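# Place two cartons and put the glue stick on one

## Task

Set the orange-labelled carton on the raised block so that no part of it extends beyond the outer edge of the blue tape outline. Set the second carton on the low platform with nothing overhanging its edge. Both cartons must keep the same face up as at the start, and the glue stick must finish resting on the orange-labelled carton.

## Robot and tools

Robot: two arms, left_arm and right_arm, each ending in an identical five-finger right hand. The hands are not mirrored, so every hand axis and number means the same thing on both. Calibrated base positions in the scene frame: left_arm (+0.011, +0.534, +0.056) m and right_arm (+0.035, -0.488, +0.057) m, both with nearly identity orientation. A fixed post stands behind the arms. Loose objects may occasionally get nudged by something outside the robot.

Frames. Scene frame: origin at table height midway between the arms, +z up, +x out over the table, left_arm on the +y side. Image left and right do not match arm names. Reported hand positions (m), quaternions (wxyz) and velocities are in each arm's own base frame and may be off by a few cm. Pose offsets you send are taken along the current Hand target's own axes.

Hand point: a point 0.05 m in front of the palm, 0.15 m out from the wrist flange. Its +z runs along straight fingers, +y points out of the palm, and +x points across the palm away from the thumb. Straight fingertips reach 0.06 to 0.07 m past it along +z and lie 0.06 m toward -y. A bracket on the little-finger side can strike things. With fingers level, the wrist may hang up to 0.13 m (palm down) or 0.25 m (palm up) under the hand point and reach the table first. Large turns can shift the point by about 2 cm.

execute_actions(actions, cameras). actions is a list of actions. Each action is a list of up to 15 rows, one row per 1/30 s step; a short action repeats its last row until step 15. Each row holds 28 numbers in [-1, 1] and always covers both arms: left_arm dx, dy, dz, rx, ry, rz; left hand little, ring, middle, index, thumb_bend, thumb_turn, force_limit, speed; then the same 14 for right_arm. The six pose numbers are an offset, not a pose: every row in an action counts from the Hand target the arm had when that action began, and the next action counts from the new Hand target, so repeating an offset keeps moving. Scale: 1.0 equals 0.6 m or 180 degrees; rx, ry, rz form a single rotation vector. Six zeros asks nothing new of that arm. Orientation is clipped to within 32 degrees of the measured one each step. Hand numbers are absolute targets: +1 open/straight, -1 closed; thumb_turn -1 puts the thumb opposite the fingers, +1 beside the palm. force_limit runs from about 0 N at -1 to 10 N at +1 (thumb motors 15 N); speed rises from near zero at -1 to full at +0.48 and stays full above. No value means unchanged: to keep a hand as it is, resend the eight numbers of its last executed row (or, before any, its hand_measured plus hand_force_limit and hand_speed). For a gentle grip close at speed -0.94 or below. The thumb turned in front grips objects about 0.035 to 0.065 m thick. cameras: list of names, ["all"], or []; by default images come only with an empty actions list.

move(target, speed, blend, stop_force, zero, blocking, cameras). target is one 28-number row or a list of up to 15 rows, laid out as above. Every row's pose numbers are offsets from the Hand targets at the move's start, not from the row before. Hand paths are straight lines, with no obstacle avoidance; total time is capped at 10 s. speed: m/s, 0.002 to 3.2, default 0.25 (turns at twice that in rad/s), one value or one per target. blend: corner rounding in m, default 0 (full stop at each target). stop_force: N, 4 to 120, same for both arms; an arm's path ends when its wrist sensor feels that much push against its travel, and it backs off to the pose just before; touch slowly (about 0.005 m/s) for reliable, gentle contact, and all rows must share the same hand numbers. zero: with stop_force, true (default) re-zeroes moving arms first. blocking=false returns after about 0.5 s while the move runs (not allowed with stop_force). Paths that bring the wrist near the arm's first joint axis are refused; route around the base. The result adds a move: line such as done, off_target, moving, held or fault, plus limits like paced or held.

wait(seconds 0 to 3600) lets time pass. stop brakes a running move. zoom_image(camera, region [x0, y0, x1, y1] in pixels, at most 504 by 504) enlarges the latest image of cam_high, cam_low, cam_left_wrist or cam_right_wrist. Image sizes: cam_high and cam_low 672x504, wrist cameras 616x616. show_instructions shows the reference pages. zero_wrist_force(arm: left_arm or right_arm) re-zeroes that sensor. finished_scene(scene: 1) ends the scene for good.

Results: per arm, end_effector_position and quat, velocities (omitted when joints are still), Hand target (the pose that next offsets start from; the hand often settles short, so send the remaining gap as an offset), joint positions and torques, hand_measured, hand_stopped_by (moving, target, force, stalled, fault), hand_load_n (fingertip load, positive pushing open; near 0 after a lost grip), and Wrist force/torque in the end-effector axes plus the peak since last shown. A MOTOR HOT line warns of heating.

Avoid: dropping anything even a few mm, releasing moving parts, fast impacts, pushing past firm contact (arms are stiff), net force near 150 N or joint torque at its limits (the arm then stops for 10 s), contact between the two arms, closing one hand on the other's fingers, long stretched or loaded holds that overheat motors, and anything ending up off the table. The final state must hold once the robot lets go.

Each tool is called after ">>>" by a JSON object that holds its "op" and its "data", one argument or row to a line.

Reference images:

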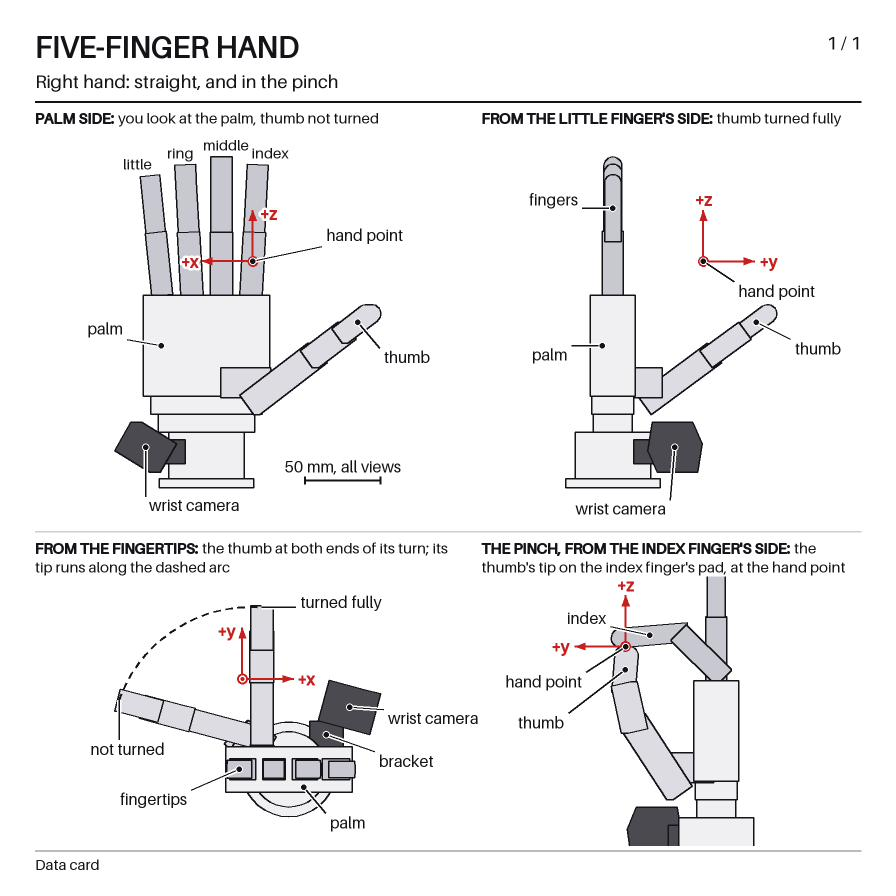

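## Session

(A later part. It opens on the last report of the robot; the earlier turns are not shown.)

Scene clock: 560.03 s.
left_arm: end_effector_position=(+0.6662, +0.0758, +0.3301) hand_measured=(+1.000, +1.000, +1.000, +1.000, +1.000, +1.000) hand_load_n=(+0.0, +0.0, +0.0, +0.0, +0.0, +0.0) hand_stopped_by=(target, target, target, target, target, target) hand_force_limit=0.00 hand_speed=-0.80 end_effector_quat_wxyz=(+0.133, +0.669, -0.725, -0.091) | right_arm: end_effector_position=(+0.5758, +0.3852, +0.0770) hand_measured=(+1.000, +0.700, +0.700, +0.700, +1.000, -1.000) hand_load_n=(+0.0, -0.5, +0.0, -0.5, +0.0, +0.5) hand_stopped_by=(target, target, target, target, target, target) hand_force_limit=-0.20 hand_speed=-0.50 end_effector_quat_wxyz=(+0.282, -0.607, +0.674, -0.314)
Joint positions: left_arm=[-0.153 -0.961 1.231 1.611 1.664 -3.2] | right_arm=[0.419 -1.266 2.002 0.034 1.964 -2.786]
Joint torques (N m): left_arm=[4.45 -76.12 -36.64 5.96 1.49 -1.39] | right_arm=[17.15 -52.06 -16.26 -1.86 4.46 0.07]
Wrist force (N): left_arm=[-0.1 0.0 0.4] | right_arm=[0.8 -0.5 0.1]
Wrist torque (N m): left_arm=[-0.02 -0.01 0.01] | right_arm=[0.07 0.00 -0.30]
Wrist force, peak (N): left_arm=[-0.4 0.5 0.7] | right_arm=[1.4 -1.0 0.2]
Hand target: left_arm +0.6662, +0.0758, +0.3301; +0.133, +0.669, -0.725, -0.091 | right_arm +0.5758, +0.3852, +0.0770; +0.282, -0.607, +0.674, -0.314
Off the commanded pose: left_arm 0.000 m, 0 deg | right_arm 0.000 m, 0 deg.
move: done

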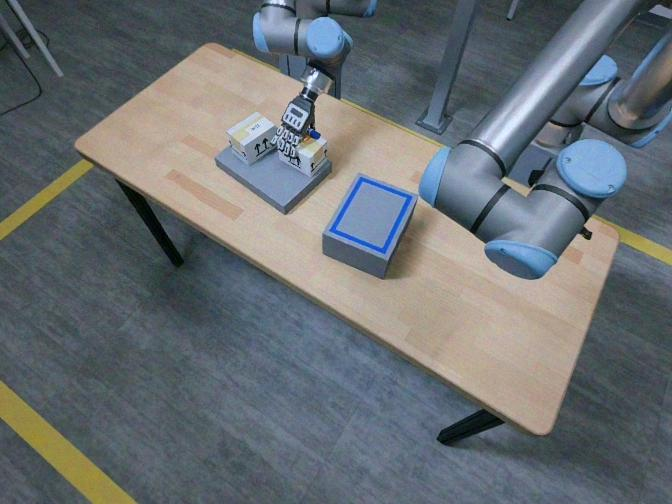

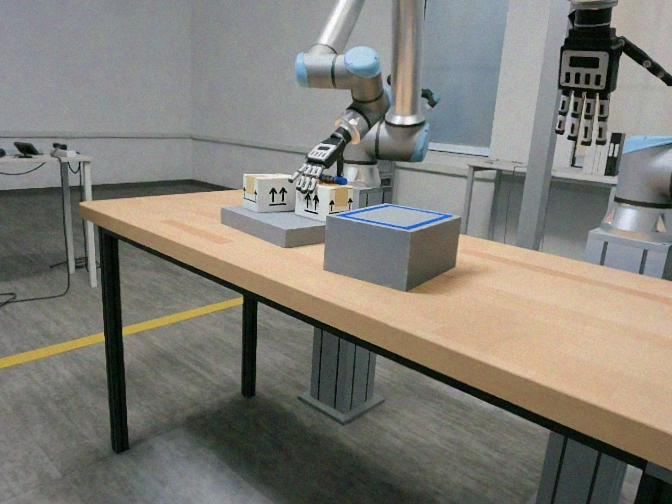

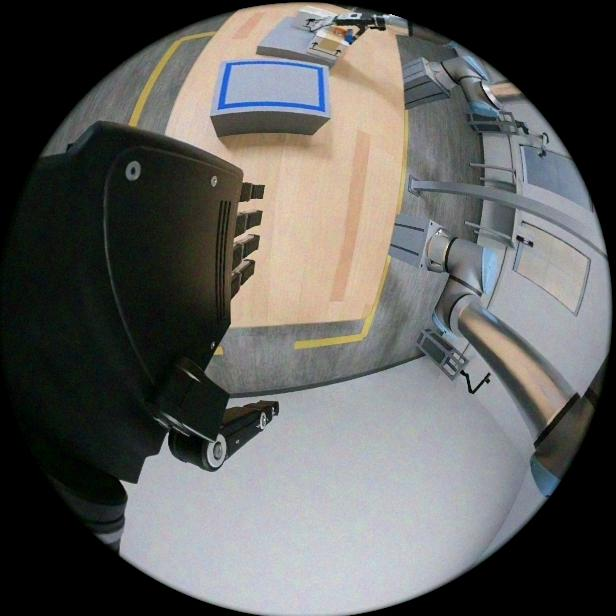

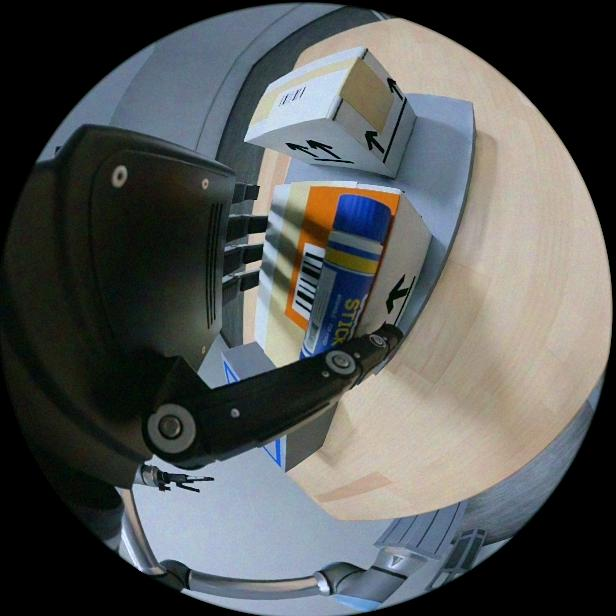

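>>> {"op": "move", "data": {
  "target": [0,0,0,0,0,0,1,1,1,1,1,1,0,-0.8,0,0,0,0,0,0,1,0.1,0.1,0.1,0.75,-1,-0.4,-0.93],
  "cameras": ["cam_low","cam_right_wrist","cam_high","cam_left_wrist"]
}}

>>> {"op": "zoom_image", "data": {
  "camera": "cam_low",
  "region": [260, 100, 380, 220]
}}

>>> {"op": "zoom_image", "data": {
  "camera": "cam_high",
  "region": [250, 90, 350, 190]
}}

>>> {"op": "zoom_image", "data": {
  "camera": "cam_right_wrist",
  "region": [180, 180, 430, 430]
}}

Scene clock: 568.37 s.
left_arm: end_effector_position=(+0.6662, +0.0758, +0.3301) hand_measured=(+1.000, +1.000, +1.000, +1.000, +1.000, +1.000) hand_load_n=(+0.0, +0.0, +0.0, +0.0, +0.0, +0.0) hand_stopped_by=(target, target, target, target, target, target) hand_force_limit=0.00 hand_speed=-0.80 end_effector_quat_wxyz=(+0.133, +0.669, -0.725, -0.091) | right_arm: end_effector_position=(+0.5758, +0.3852, +0.0770) hand_measured=(+1.000, +0.642, +0.604, +0.570, +0.892, -1.000) hand_load_n=(+0.0, +0.0, +1.5, +3.5, +4.5, +0.0) hand_stopped_by=(target, force, force, force, force, target) hand_force_limit=-0.40 hand_speed=-0.93 end_effector_quat_wxyz=(+0.282, -0.607, +0.674, -0.314)
Joint positions: left_arm=[-0.153 -0.961 1.231 1.611 1.664 -3.2] | right_arm=[0.419 -1.266 2.002 0.034 1.964 -2.786]
Joint torques (N m): left_arm=[-0.39 -77.25 -36.58 5.69 1.6 -1.2] | right_arm=[17.36 -49.05 -15.44 4.6 -0.61 -1.61]
Wrist force (N): left_arm=[-0.1 0.4 0.2] | right_arm=[1.1 -3.9 -0.7]
Wrist torque (N m): left_arm=[0.06 0.01 0.01] | right_arm=[0.28 -0.03 -0.32]
Wrist force, peak (N): left_arm=[-0.1 0.7 0.7] | right_arm=[0.9 -9.1 1.5]
Hand target: left_arm +0.6662, +0.0758, +0.3301; +0.133, +0.669, -0.725, -0.091 | right_arm +0.5758, +0.3852, +0.0770; +0.282, -0.607, +0.674, -0.314
Off the commanded pose: left_arm 0.000 m, 0 deg | right_arm 0.000 m, 0 deg.
move: done

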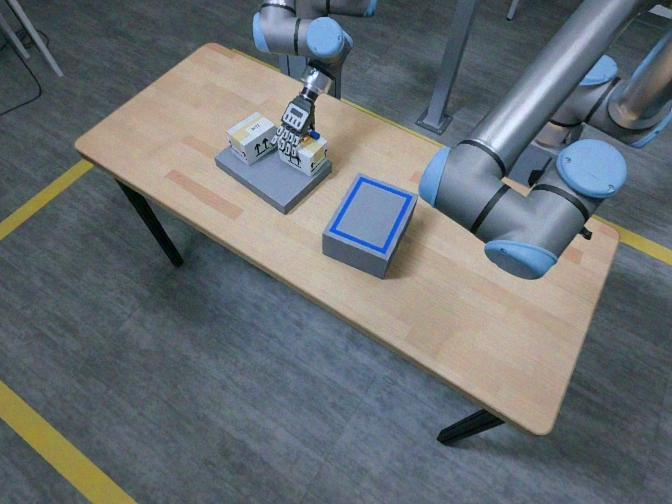

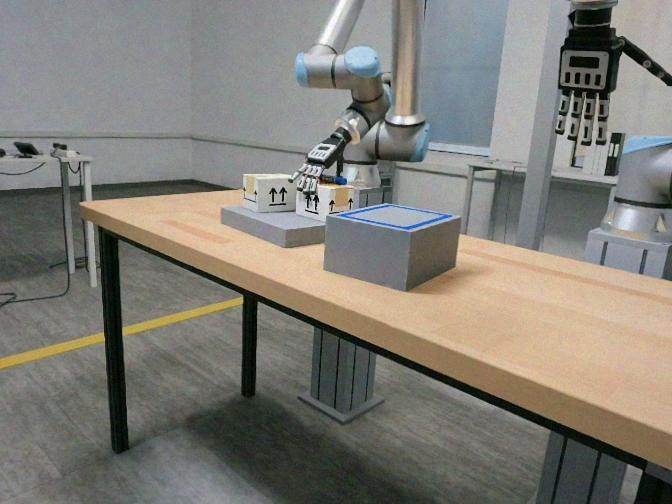

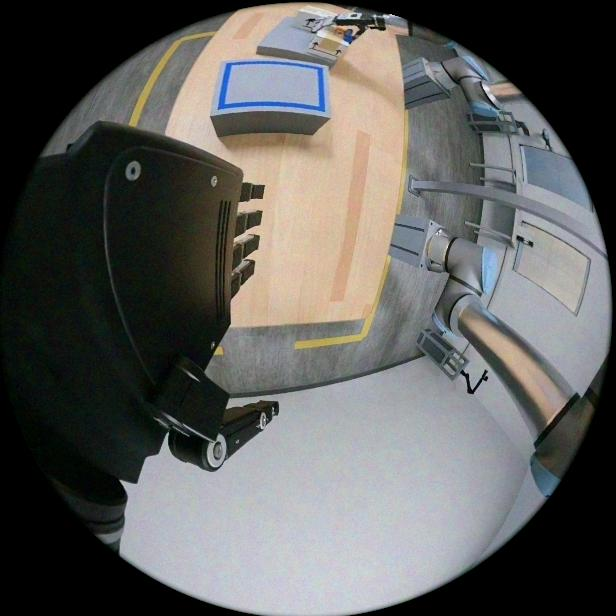

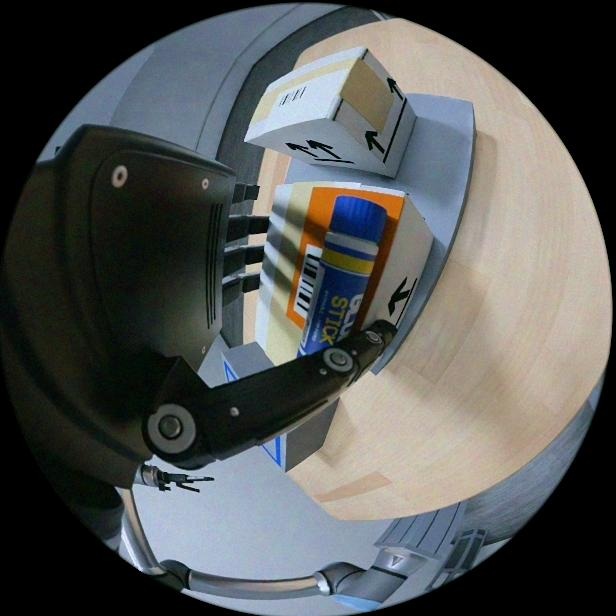

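Scaled by 4.200 from the camera's image (finer frame: 960x720).

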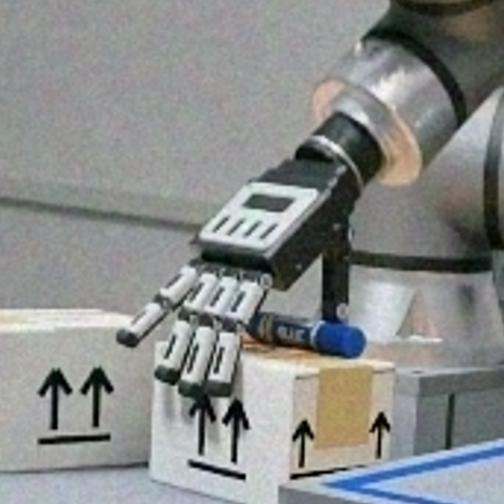

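Scaled by 5.040 from the camera's image (finer frame: 960x720).

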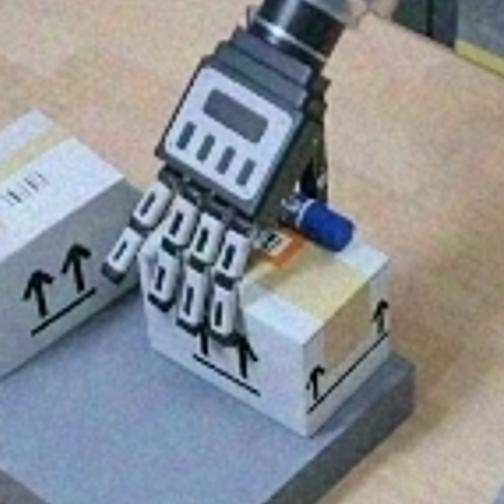

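Scaled by 2.016 from the camera's image (finer frame: 880x880).

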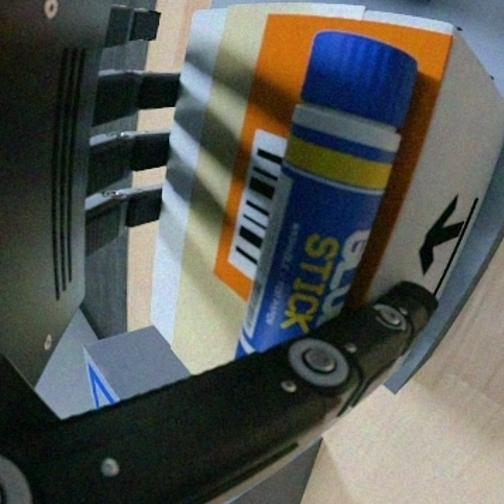

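>>> {"op": "move", "data": {
  "target": [0,0,0,0,0,0,1,1,1,1,1,1,0,-0.8,0,0,0,0,0,0,1,0.05,0.05,0.05,0.7,-1,-0.15,-0.94]
}}

>>> {"op": "move", "data": {
  "target": [0,0,0,0,0,0,1,1,1,1,1,1,0,-0.8,0,-0.0128,-0.0107,0,0,0,1,0.05,0.05,0.05,0.7,-1,-0.15,-0.94],
  "speed": 0.02,
  "cameras": ["cam_low","cam_right_wrist","cam_high","cam_left_wrist"]
}}

>>> {"op": "zoom_image", "data": {
  "camera": "cam_low",
  "region": [260, 100, 380, 220]
}}

>>> {"op": "zoom_image", "data": {
  "camera": "cam_high",
  "region": [250, 90, 350, 190]
}}

>>> {"op": "zoom_image", "data": {
  "camera": "cam_right_wrist",
  "region": [180, 180, 430, 430]
}}

Scene clock: 574.17 s.
left_arm: end_effector_position=(+0.6662, +0.0758, +0.3301) hand_measured=(+1.000, +1.000, +1.000, +1.000, +1.000, +1.000) hand_load_n=(+0.0, +0.0, +0.0, +0.0, +0.0, +0.0) hand_stopped_by=(target, target, target, target, target, target) hand_force_limit=0.00 hand_speed=-0.80 end_effector_quat_wxyz=(+0.133, +0.669, -0.725, -0.091) | right_arm: end_effector_position=(+0.5758, +0.3852, +0.0770) hand_measured=(+1.000, +0.610, +0.588, +0.566, +0.892, -1.000) hand_load_n=(+0.0, +4.5, +3.5, +2.5, +7.5, +1.0) hand_stopped_by=(target, force, force, force, force, target) hand_force_limit=-0.15 hand_speed=-0.94 end_effector_quat_wxyz=(+0.282, -0.607, +0.674, -0.314)
Joint positions: left_arm=[-0.153 -0.961 1.231 1.611 1.664 -3.2] | right_arm=[0.419 -1.266 2.002 0.034 1.964 -2.786]
Joint torques (N m): left_arm=[0.92 -77.15 -36.52 5.96 1.6 -1.27] | right_arm=[18.69 -49.24 -15.29 4.87 -2.94 -1.85]
Wrist force (N): left_arm=[0.2 0.1 0.4] | right_arm=[2.5 -11.0 -1.4]
Wrist torque (N m): left_arm=[0.00 -0.03 0.02] | right_arm=[0.47 0.02 -0.62]
Wrist force, peak (N): left_arm=[-0.1 0.2 1.0] | right_arm=[2.6 -12.3 -2.0]
Hand target: left_arm +0.6662, +0.0758, +0.3301; +0.133, +0.669, -0.725, -0.091 | right_arm +0.5758, +0.3852, +0.0770; +0.282, -0.607, +0.674, -0.314
Off the commanded pose: left_arm 0.000 m, 0 deg | right_arm 0.000 m, 0 deg.
move: done

Scene clock: 575.03 s.
left_arm: end_effector_position=(+0.6662, +0.0758, +0.3301) hand_measured=(+1.000, +1.000, +1.000, +1.000, +1.000, +1.000) hand_load_n=(+0.0, +0.0, +0.0, +0.0, +0.0, +0.0) hand_stopped_by=(target, target, target, target, target, target) hand_force_limit=0.00 hand_speed=-0.80 end_effector_quat_wxyz=(+0.133, +0.669, -0.725, -0.091) | right_arm: end_effector_position=(+0.5758, +0.3852, +0.0869) hand_measured=(+1.000, +0.610, +0.588, +0.566, +0.890, -1.000) hand_load_n=(+0.0, +0.0, +0.0, +0.5, +1.5, +0.0) hand_stopped_by=(target, force, force, force, force, target) hand_force_limit=-0.15 hand_speed=-0.94 end_effector_quat_wxyz=(+0.282, -0.607, +0.674, -0.314)
Joint positions: left_arm=[-0.153 -0.961 1.231 1.611 1.664 -3.2] | right_arm=[0.419 -1.277 1.996 0.052 1.964 -2.786]
Joint torques (N m): left_arm=[2.79 -78.48 -37.25 5.76 1.38 -1.5] | right_arm=[15.43 -72.62 -40.91 2.7 -3.34 -2.13]
Wrist force (N): left_arm=[0.0 0.3 0.5] | right_arm=[1.4 0.7 -0.3]
Wrist torque (N m): left_arm=[0.03 -0.01 0.00] | right_arm=[0.01 -0.04 -0.29]
Wrist force, peak (N): left_arm=[0.2 0.3 0.7] | right_arm=[2.5 -11.9 -2.5]
Hand target: left_arm +0.6662, +0.0758, +0.3301; +0.133, +0.669, -0.725, -0.091 | right_arm +0.5758, +0.3852, +0.0870; +0.282, -0.607, +0.674, -0.314
Off the commanded pose: left_arm 0.000 m, 0 deg | right_arm 0.000 m, 0 deg.
move: done

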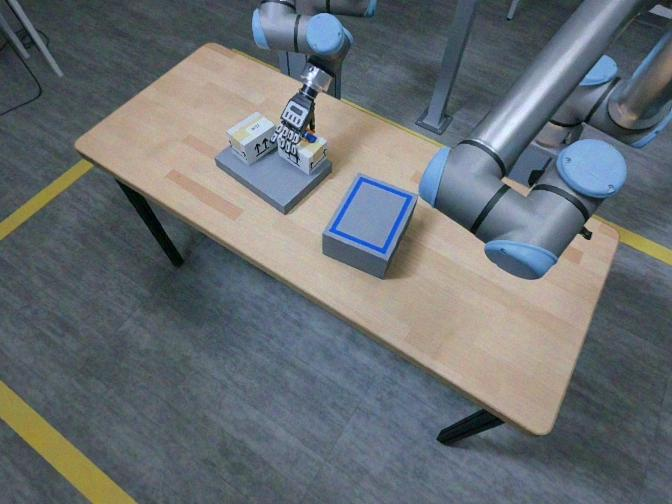

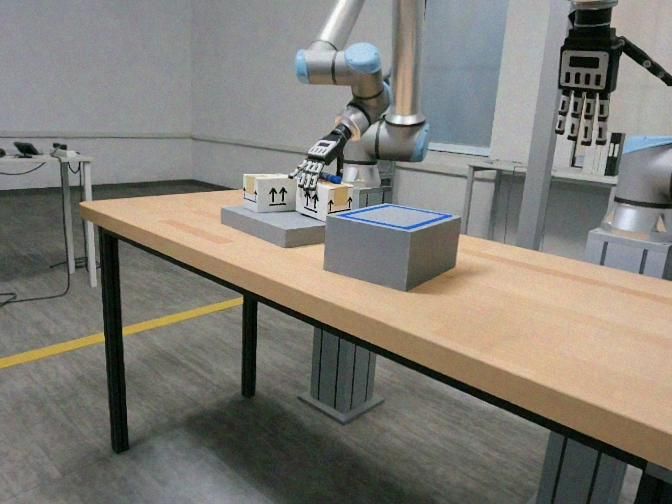

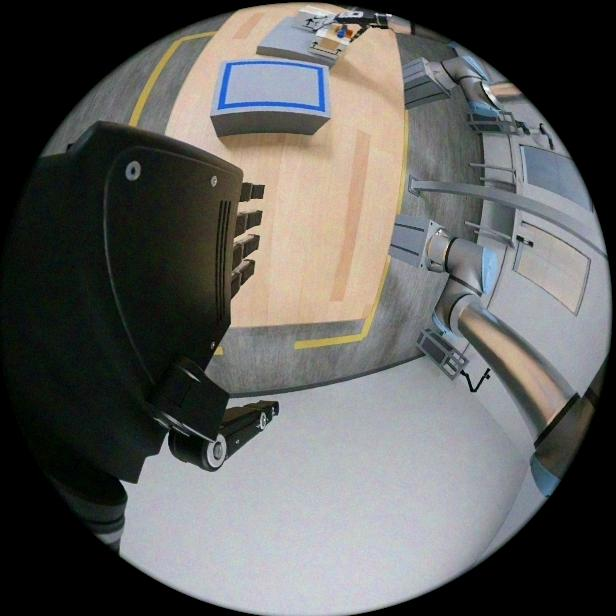

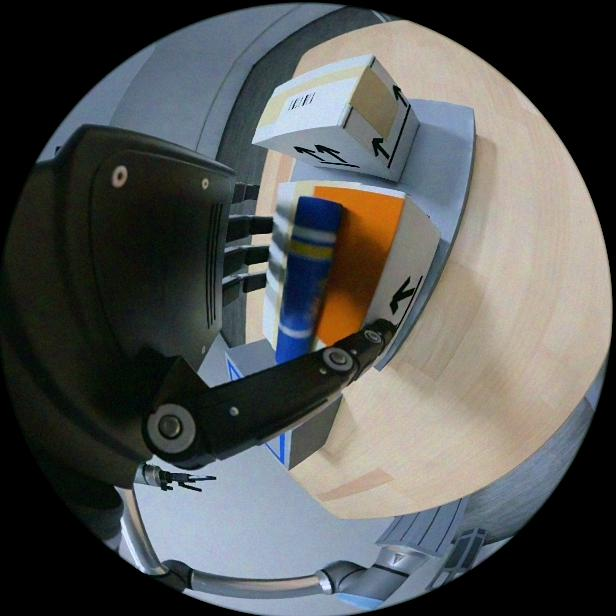

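Scaled by 4.200 from the camera's image (finer frame: 960x720).

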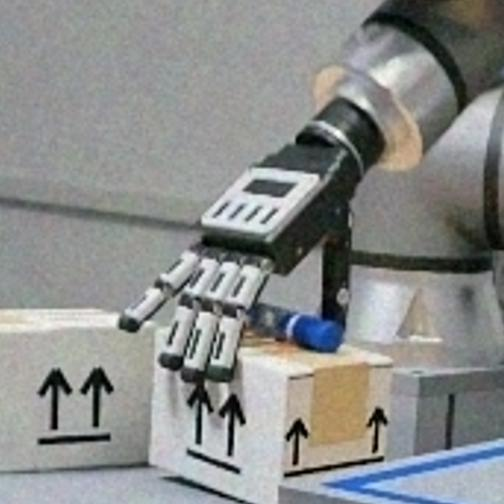

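Scaled by 5.040 from the camera's image (finer frame: 960x720).

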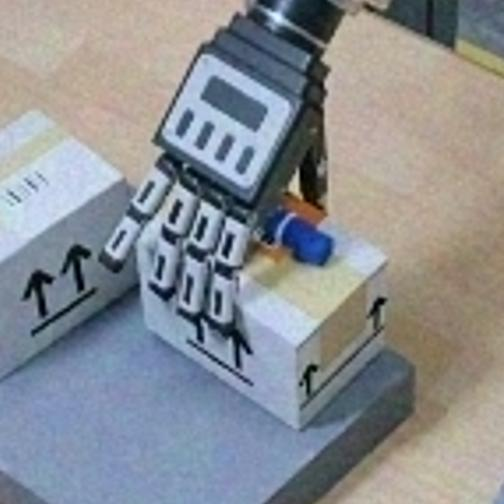

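Scaled by 2.016 from the camera's image (finer frame: 880x880).

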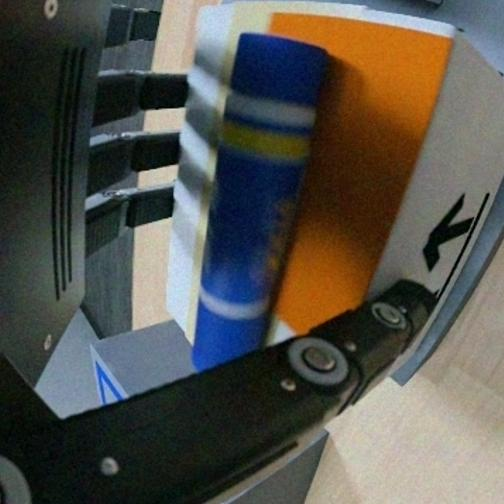

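>>> {"op": "wait", "data": {
  "seconds": 0.5,
  "cameras": ["cam_low","cam_right_wrist","cam_high","cam_left_wrist"]
}}

>>> {"op": "zoom_image", "data": {
  "camera": "cam_low",
  "region": [260, 100, 380, 220]
}}

>>> {"op": "zoom_image", "data": {
  "camera": "cam_right_wrist",
  "region": [180, 180, 430, 430]
}}

Scene clock: 578.67 s.
left_arm: end_effector_position=(+0.6662, +0.0758, +0.3301) hand_measured=(+1.000, +1.000, +1.000, +1.000, +1.000, +1.000) hand_load_n=(+0.0, +0.0, +0.0, +0.0, +0.0, +0.0) hand_stopped_by=(target, target, target, target, target, target) hand_force_limit=0.00 hand_speed=-0.80 end_effector_quat_wxyz=(+0.133, +0.669, -0.725, -0.091) | right_arm: end_effector_position=(+0.5758, +0.3852, +0.0870) hand_measured=(+1.000, +0.610, +0.588, +0.566, +0.890, -1.000) hand_load_n=(+0.0, +0.0, +0.0, +0.0, +0.0, +0.0) hand_stopped_by=(target, force, force, force, force, target) hand_force_limit=-0.15 hand_speed=-0.94 end_effector_quat_wxyz=(+0.282, -0.607, +0.674, -0.314)
Joint positions: left_arm=[-0.153 -0.961 1.231 1.611 1.664 -3.2] | right_arm=[0.419 -1.277 1.996 0.053 1.964 -2.786]
Joint torques (N m): left_arm=[1.97 -78.83 -37.41 5.81 1.74 -1.4] | right_arm=[-5 -71.59 -41.2 3.99 0.06 -0.06]
Wrist force (N): left_arm=[-0.1 0.0 0.4] | right_arm=[0.9 -0.7 0.5]
Wrist torque (N m): left_arm=[-0.02 0.00 0.00] | right_arm=[0.02 0.00 -0.29]
Wrist force, peak (N): left_arm=[-0.1 0.5 0.9] | right_arm=[0.9 -1.3 1.1]
Hand target: left_arm +0.6662, +0.0758, +0.3301; +0.133, +0.669, -0.725, -0.091 | right_arm +0.5758, +0.3852, +0.0870; +0.282, -0.607, +0.674, -0.314
Off the commanded pose: left_arm 0.000 m, 0 deg | right_arm 0.000 m, 0 deg.
wait: 0.50 s; at rest from the start

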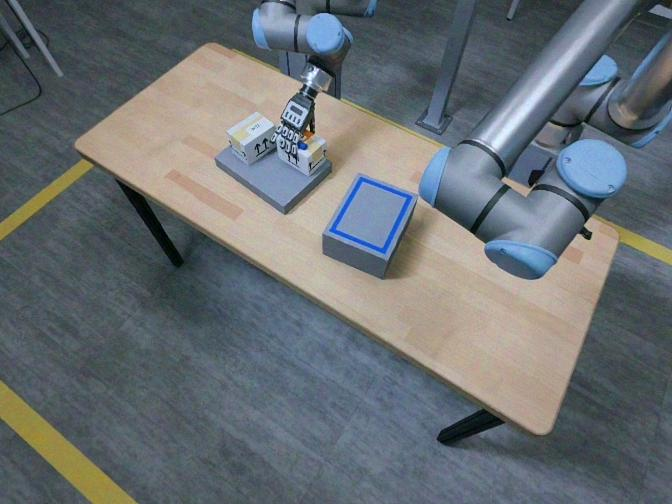

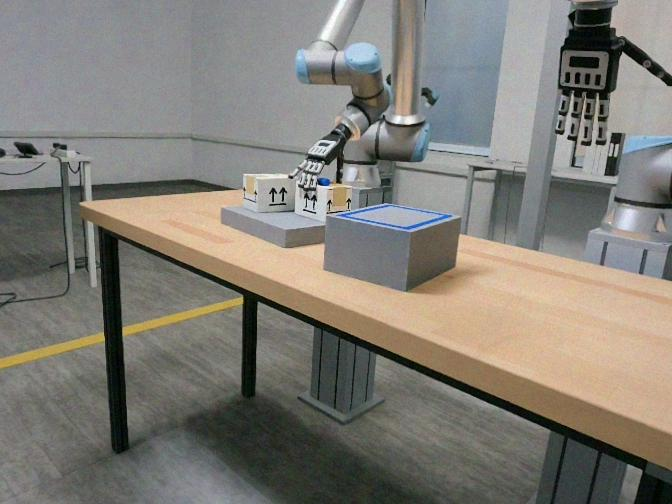

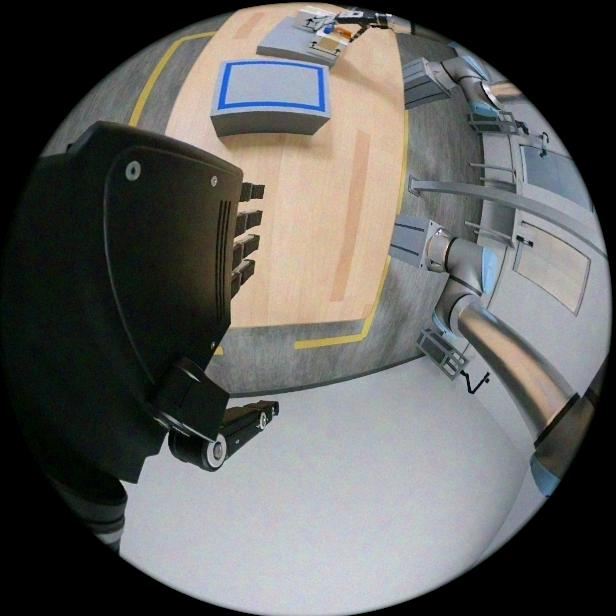

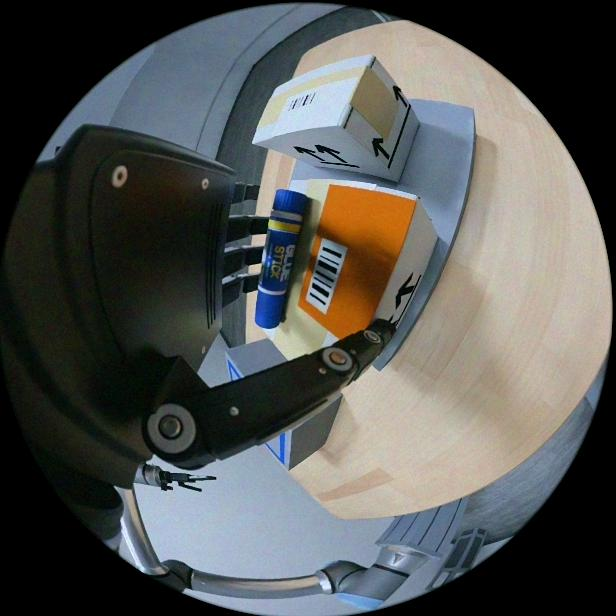

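Scaled by 4.200 from the camera's image (finer frame: 960x720).

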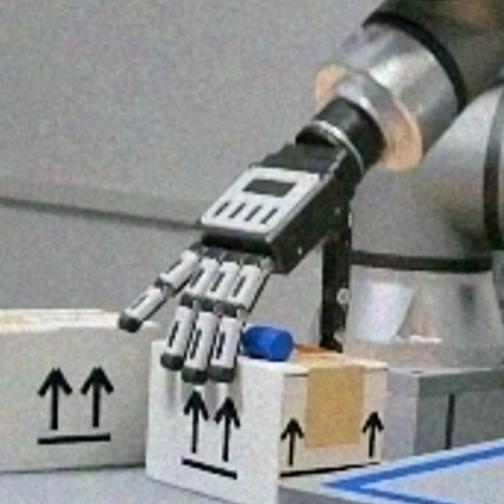

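Scaled by 2.016 from the camera's image (finer frame: 880x880).

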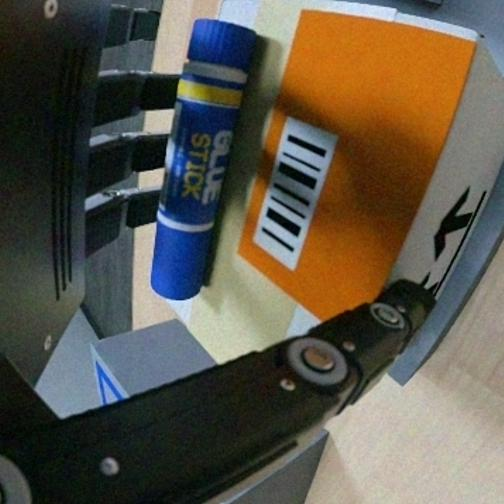

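>>> {"op": "zoom_image", "data": {
  "camera": "cam_right_wrist",
  "region": [230, 160, 330, 360]
}}

>>> {"op": "zoom_image", "data": {
  "camera": "cam_high",
  "region": [265, 115, 335, 185]
}}

>>> {"op": "zoom_image", "data": {
  "camera": "cam_low",
  "region": [285, 150, 365, 230]
}}

Scaled by 2.520 from the camera's image (finer frame: 880x880).

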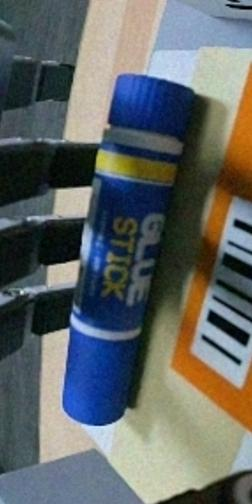

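Scaled by 7.200 from the camera's image (finer frame: 960x720).

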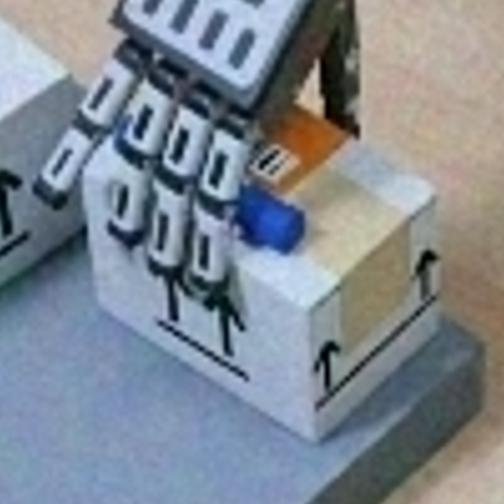

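Scaled by 6.300 from the camera's image (finer frame: 960x720).

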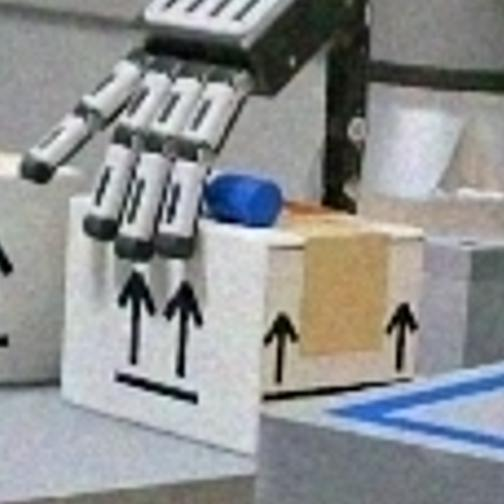

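>>> {"op": "move", "data": {
  "target": [0,0,0,0,0,0,1,1,1,1,1,1,0,-0.8,0,0,0,0,0,0,1,0.05,0.05,0.05,1,-1,-0.4,-0.9]
}}

>>> {"op": "move", "data": {
  "target": [
    [0,0,0,0,0,0,1,1,1,1,1,1,0,-0.8,0.0,-0.0054,0.0064,0,0,0,1,0.05,0.05,0.05,1,-1,-0.4,-0.9],
    [0,0,0,0,0,0,1,1,1,1,1,1,0,-0.8,0,0.0125,0.0214,0,0,0,1,0.05,0.05,0.05,1,-1,-0.4,-0.9]
  ],
  "speed": 0.02,
  "stop_force": 5,
  "cameras": ["cam_low","cam_right_wrist","cam_high"]
}}

>>> {"op": "zoom_image", "data": {
  "camera": "cam_right_wrist",
  "region": [180, 180, 430, 430]
}}

>>> {"op": "zoom_image", "data": {
  "camera": "cam_low",
  "region": [285, 130, 385, 230]
}}

Scene clock: 624.53 s.
left_arm: end_effector_position=(+0.6662, +0.0758, +0.3301) hand_measured=(+1.000, +1.000, +1.000, +1.000, +1.000, +1.000) hand_load_n=(+0.0, +0.0, +0.0, +0.0, -0.5, +0.0) hand_stopped_by=(target, target, target, target, target, target) hand_force_limit=0.00 hand_speed=-0.80 end_effector_quat_wxyz=(+0.133, +0.669, -0.725, -0.091) | right_arm: end_effector_position=(+0.5758, +0.3852, +0.0870) hand_measured=(+1.000, +0.610, +0.588, +0.566, +1.000, -1.000) hand_load_n=(-0.5, +0.0, +0.0, +0.0, +0.0, +0.0) hand_stopped_by=(target, force, force, force, target, target) hand_force_limit=-0.40 hand_speed=-0.90 end_effector_quat_wxyz=(+0.282, -0.607, +0.674, -0.314)
Joint positions: left_arm=[-0.153 -0.961 1.231 1.611 1.664 -3.2] | right_arm=[0.419 -1.277 1.996 0.053 1.964 -2.786]
Joint torques (N m): left_arm=[0.91 -77.06 -37.63 6.08 1.5 -1.25] | right_arm=[-15.25 -72.53 -41.2 3.55 2.88 1.16]
Wrist force (N): left_arm=[0.2 0.3 0.3] | right_arm=[0.9 -0.9 0.6]
Wrist torque (N m): left_arm=[0.05 -0.04 0.02] | right_arm=[-0.03 0.00 -0.31]
Wrist force, peak (N): left_arm=[-0.1 0.7 0.8] | right_arm=[1.7 -1.0 0.4]
Hand target: left_arm +0.6662, +0.0758, +0.3301; +0.133, +0.669, -0.725, -0.091 | right_arm +0.5758, +0.3852, +0.0870; +0.282, -0.607, +0.674, -0.314
Off the commanded pose: left_arm 0.000 m, 0 deg | right_arm 0.000 m, 0 deg.
move: done

Scene clock: 626.67 s.
left_arm: end_effector_position=(+0.6662, +0.0758, +0.3301) hand_measured=(+1.000, +1.000, +1.000, +1.000, +1.000, +1.000) hand_load_n=(+0.0, +0.0, +0.0, +0.0, -0.5, +0.0) hand_stopped_by=(target, target, target, target, target, target) hand_force_limit=0.00 hand_speed=-0.80 end_effector_quat_wxyz=(+0.133, +0.669, -0.725, -0.091) | right_arm: end_effector_position=(+0.5808, +0.3847, +0.0763) hand_measured=(+1.000, +0.610, +0.588, +0.566, +1.000, -1.000) hand_load_n=(-0.5, +0.0, +0.0, +0.0, +0.0, +0.0) hand_stopped_by=(target, force, force, force, target, target) hand_force_limit=-0.40 hand_speed=-0.90 end_effector_quat_wxyz=(+0.282, -0.607, +0.674, -0.314)
Joint positions: left_arm=[-0.153 -0.961 1.231 1.611 1.664 -3.2] | right_arm=[0.414 -1.26 1.996 0.034 1.961 -2.79]
Joint torques (N m): left_arm=[1.74 -78.85 -36.9 5.82 1.52 -1.35] | right_arm=[-20.49 -72.84 -39.49 3.72 -3.19 -2.07]
Wrist force (N): left_arm=[0.2 0.3 0.4] | right_arm=[0.9 -3.0 -3.4]
Wrist torque (N m): left_arm=[0.04 -0.04 0.02] | right_arm=[-0.06 -0.01 0.06]
Wrist force, peak (N): left_arm=[-0.3 0.6 0.9] | right_arm=[0.1 -12.9 -12.4]
Hand target: left_arm +0.6662, +0.0758, +0.3301; +0.133, +0.669, -0.725, -0.091 | right_arm +0.5808, +0.3847, +0.0763; +0.282, -0.607, +0.674, -0.314 (not the last commanded pose)
Off the commanded pose: left_arm 0.000 m, 0 deg | right_arm 0.003 m, 0 deg.
move: contact (right_arm); path passed 1 of 2 targets
Images, in order (width x height): cam_high 672x504, cam_low 672x504, cam_right_wrist 616x616.

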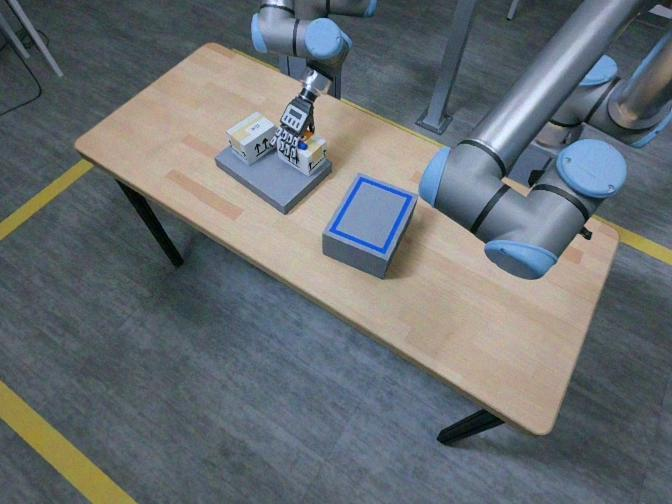

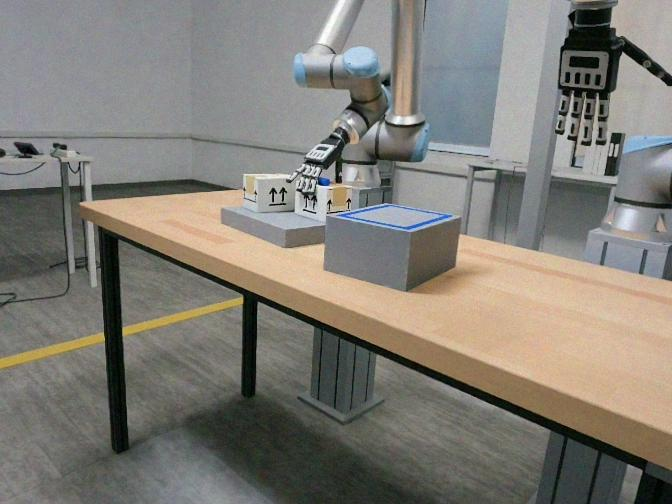

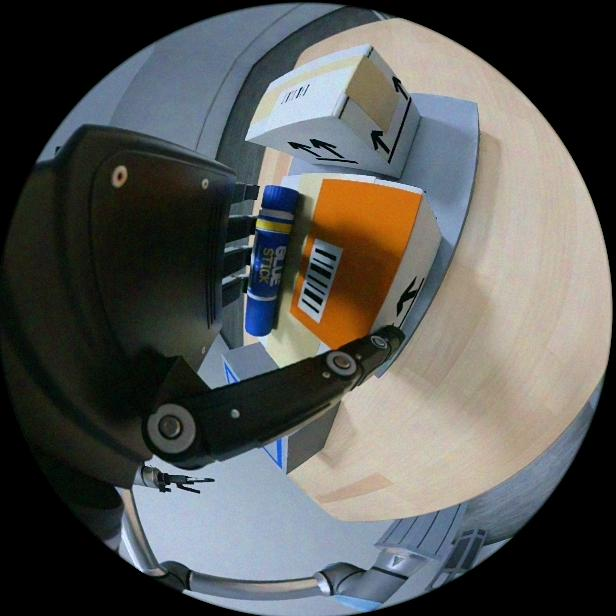

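Scaled by 2.016 from the camera's image (finer frame: 880x880).

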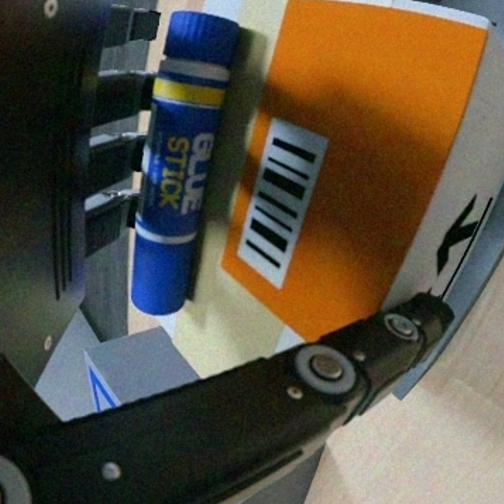

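Scaled by 5.040 from the camera's image (finer frame: 960x720).

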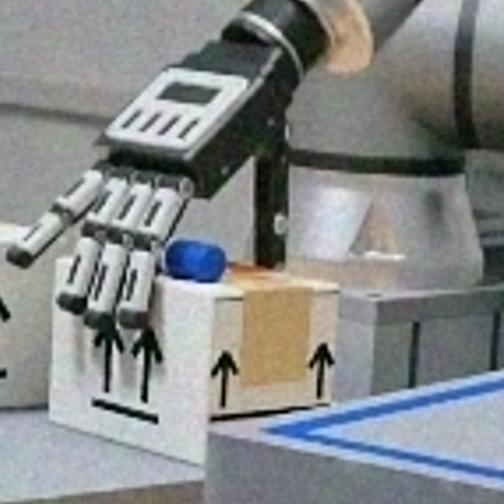

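>>> {"op": "move", "data": {
  "target": [0,0,0,0,0,0,1,1,1,1,1,1,0,-0.8,0,-0.0532,-0.0447,0,0,0,1,0.05,0.05,0.05,1,-1,-0.4,-0.9],
  "speed": 0.02,
  "cameras": ["cam_low","cam_right_wrist","cam_high","cam_left_wrist"]
}}

>>> {"op": "zoom_image", "data": {
  "camera": "cam_right_wrist",
  "region": [210, 160, 460, 410]
}}

>>> {"op": "zoom_image", "data": {
  "camera": "cam_low",
  "region": [285, 130, 385, 230]
}}

>>> {"op": "zoom_image", "data": {
  "camera": "cam_high",
  "region": [250, 90, 350, 190]
}}

Scene clock: 649.00 s.
left_arm: end_effector_position=(+0.6662, +0.0758, +0.3301) hand_measured=(+1.000, +1.000, +1.000, +1.000, +1.000, +1.000) hand_load_n=(+0.0, +0.0, +0.0, +0.0, +0.0, +0.0) hand_stopped_by=(target, target, target, target, target, target) hand_force_limit=0.00 hand_speed=-0.80 end_effector_quat_wxyz=(+0.133, +0.669, -0.725, -0.091) | right_arm: end_effector_position=(+0.5808, +0.3847, +0.1178) hand_measured=(+1.000, +0.610, +0.588, +0.566, +1.000, -1.000) hand_load_n=(+0.0, +0.0, -0.5, +0.0, +0.0, +0.0) hand_stopped_by=(target, force, force, force, target, target) hand_force_limit=-0.40 hand_speed=-0.90 end_effector_quat_wxyz=(+0.282, -0.607, +0.674, -0.314)
Joint positions: left_arm=[-0.153 -0.961 1.231 1.611 1.664 -3.2] | right_arm=[0.414 -1.308 1.968 0.11 1.961 -2.79]
Joint torques (N m): left_arm=[1.98 -76.46 -36.6 5.91 1.45 -0.91] | right_arm=[16.01 -69.97 -42.42 3.82 1.91 0.44]
Wrist force (N): left_arm=[0.0 0.2 0.2] | right_arm=[0.7 -1.3 0.5]
Wrist torque (N m): left_arm=[0.02 -0.01 0.01] | right_arm=[-0.12 -0.02 0.03]
Wrist force, peak (N): left_arm=[-0.2 0.5 1.0] | right_arm=[1.0 -4.7 -3.3]
Hand target: left_arm +0.6662, +0.0758, +0.3301; +0.133, +0.669, -0.725, -0.091 | right_arm +0.5808, +0.3847, +0.1180; +0.282, -0.607, +0.674, -0.314
Off the commanded pose: left_arm 0.000 m, 0 deg | right_arm 0.000 m, 0 deg.
move: done

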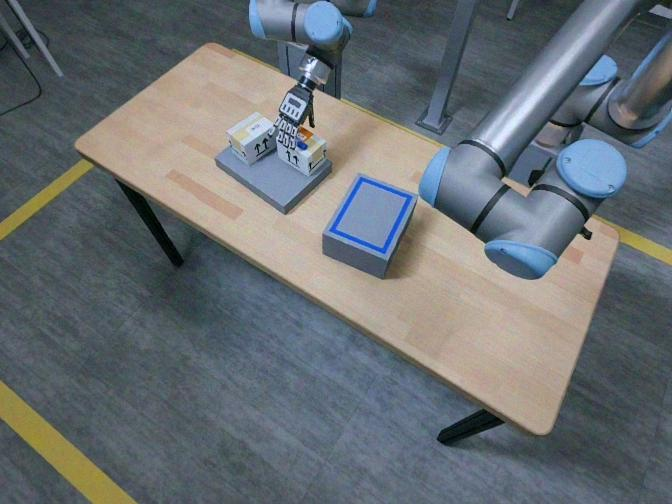

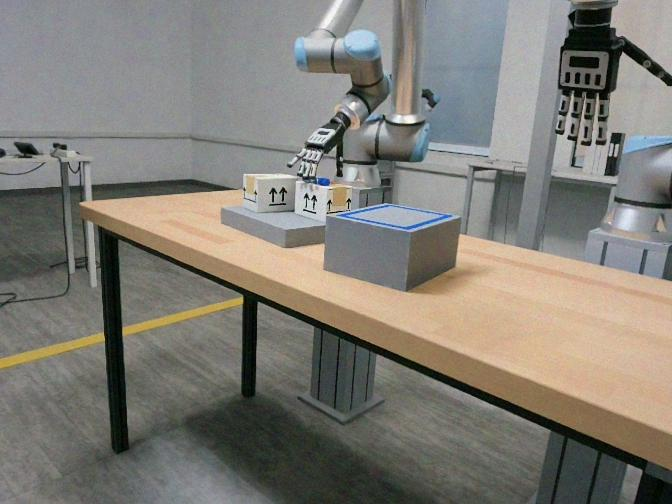

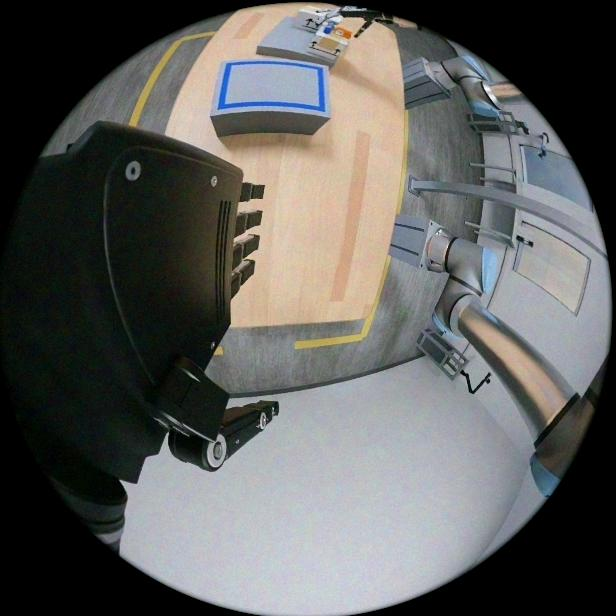

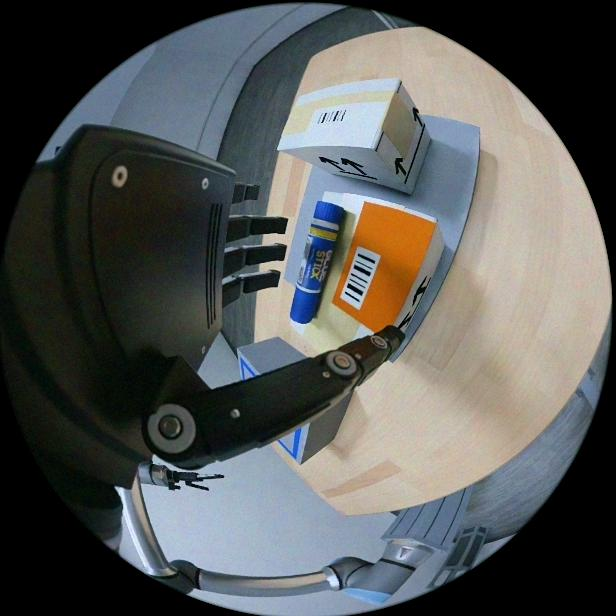

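Scaled by 2.016 from the camera's image (finer frame: 880x880).

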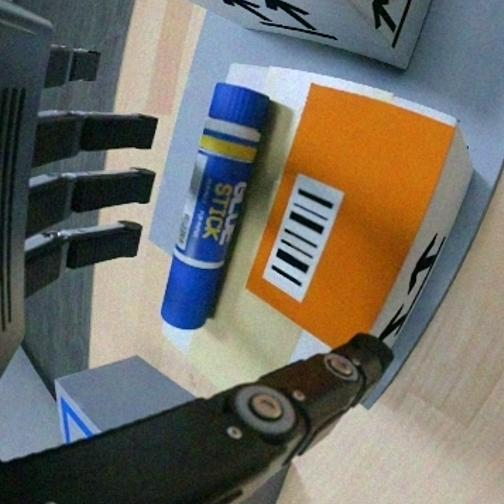

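Scaled by 5.040 from the camera's image (finer frame: 960x720).

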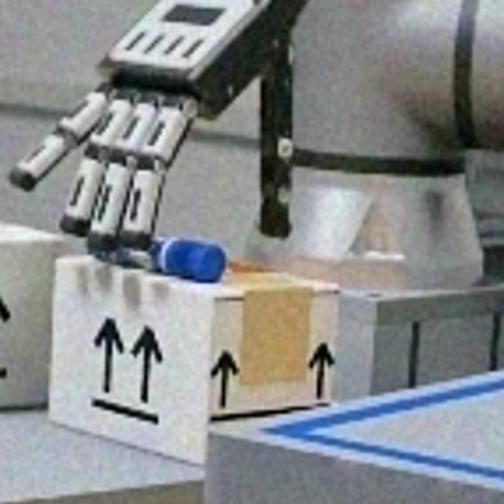

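Scaled by 5.040 from the camera's image (finer frame: 960x720).

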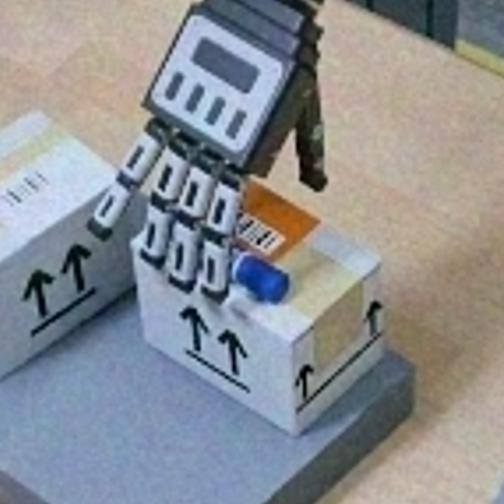

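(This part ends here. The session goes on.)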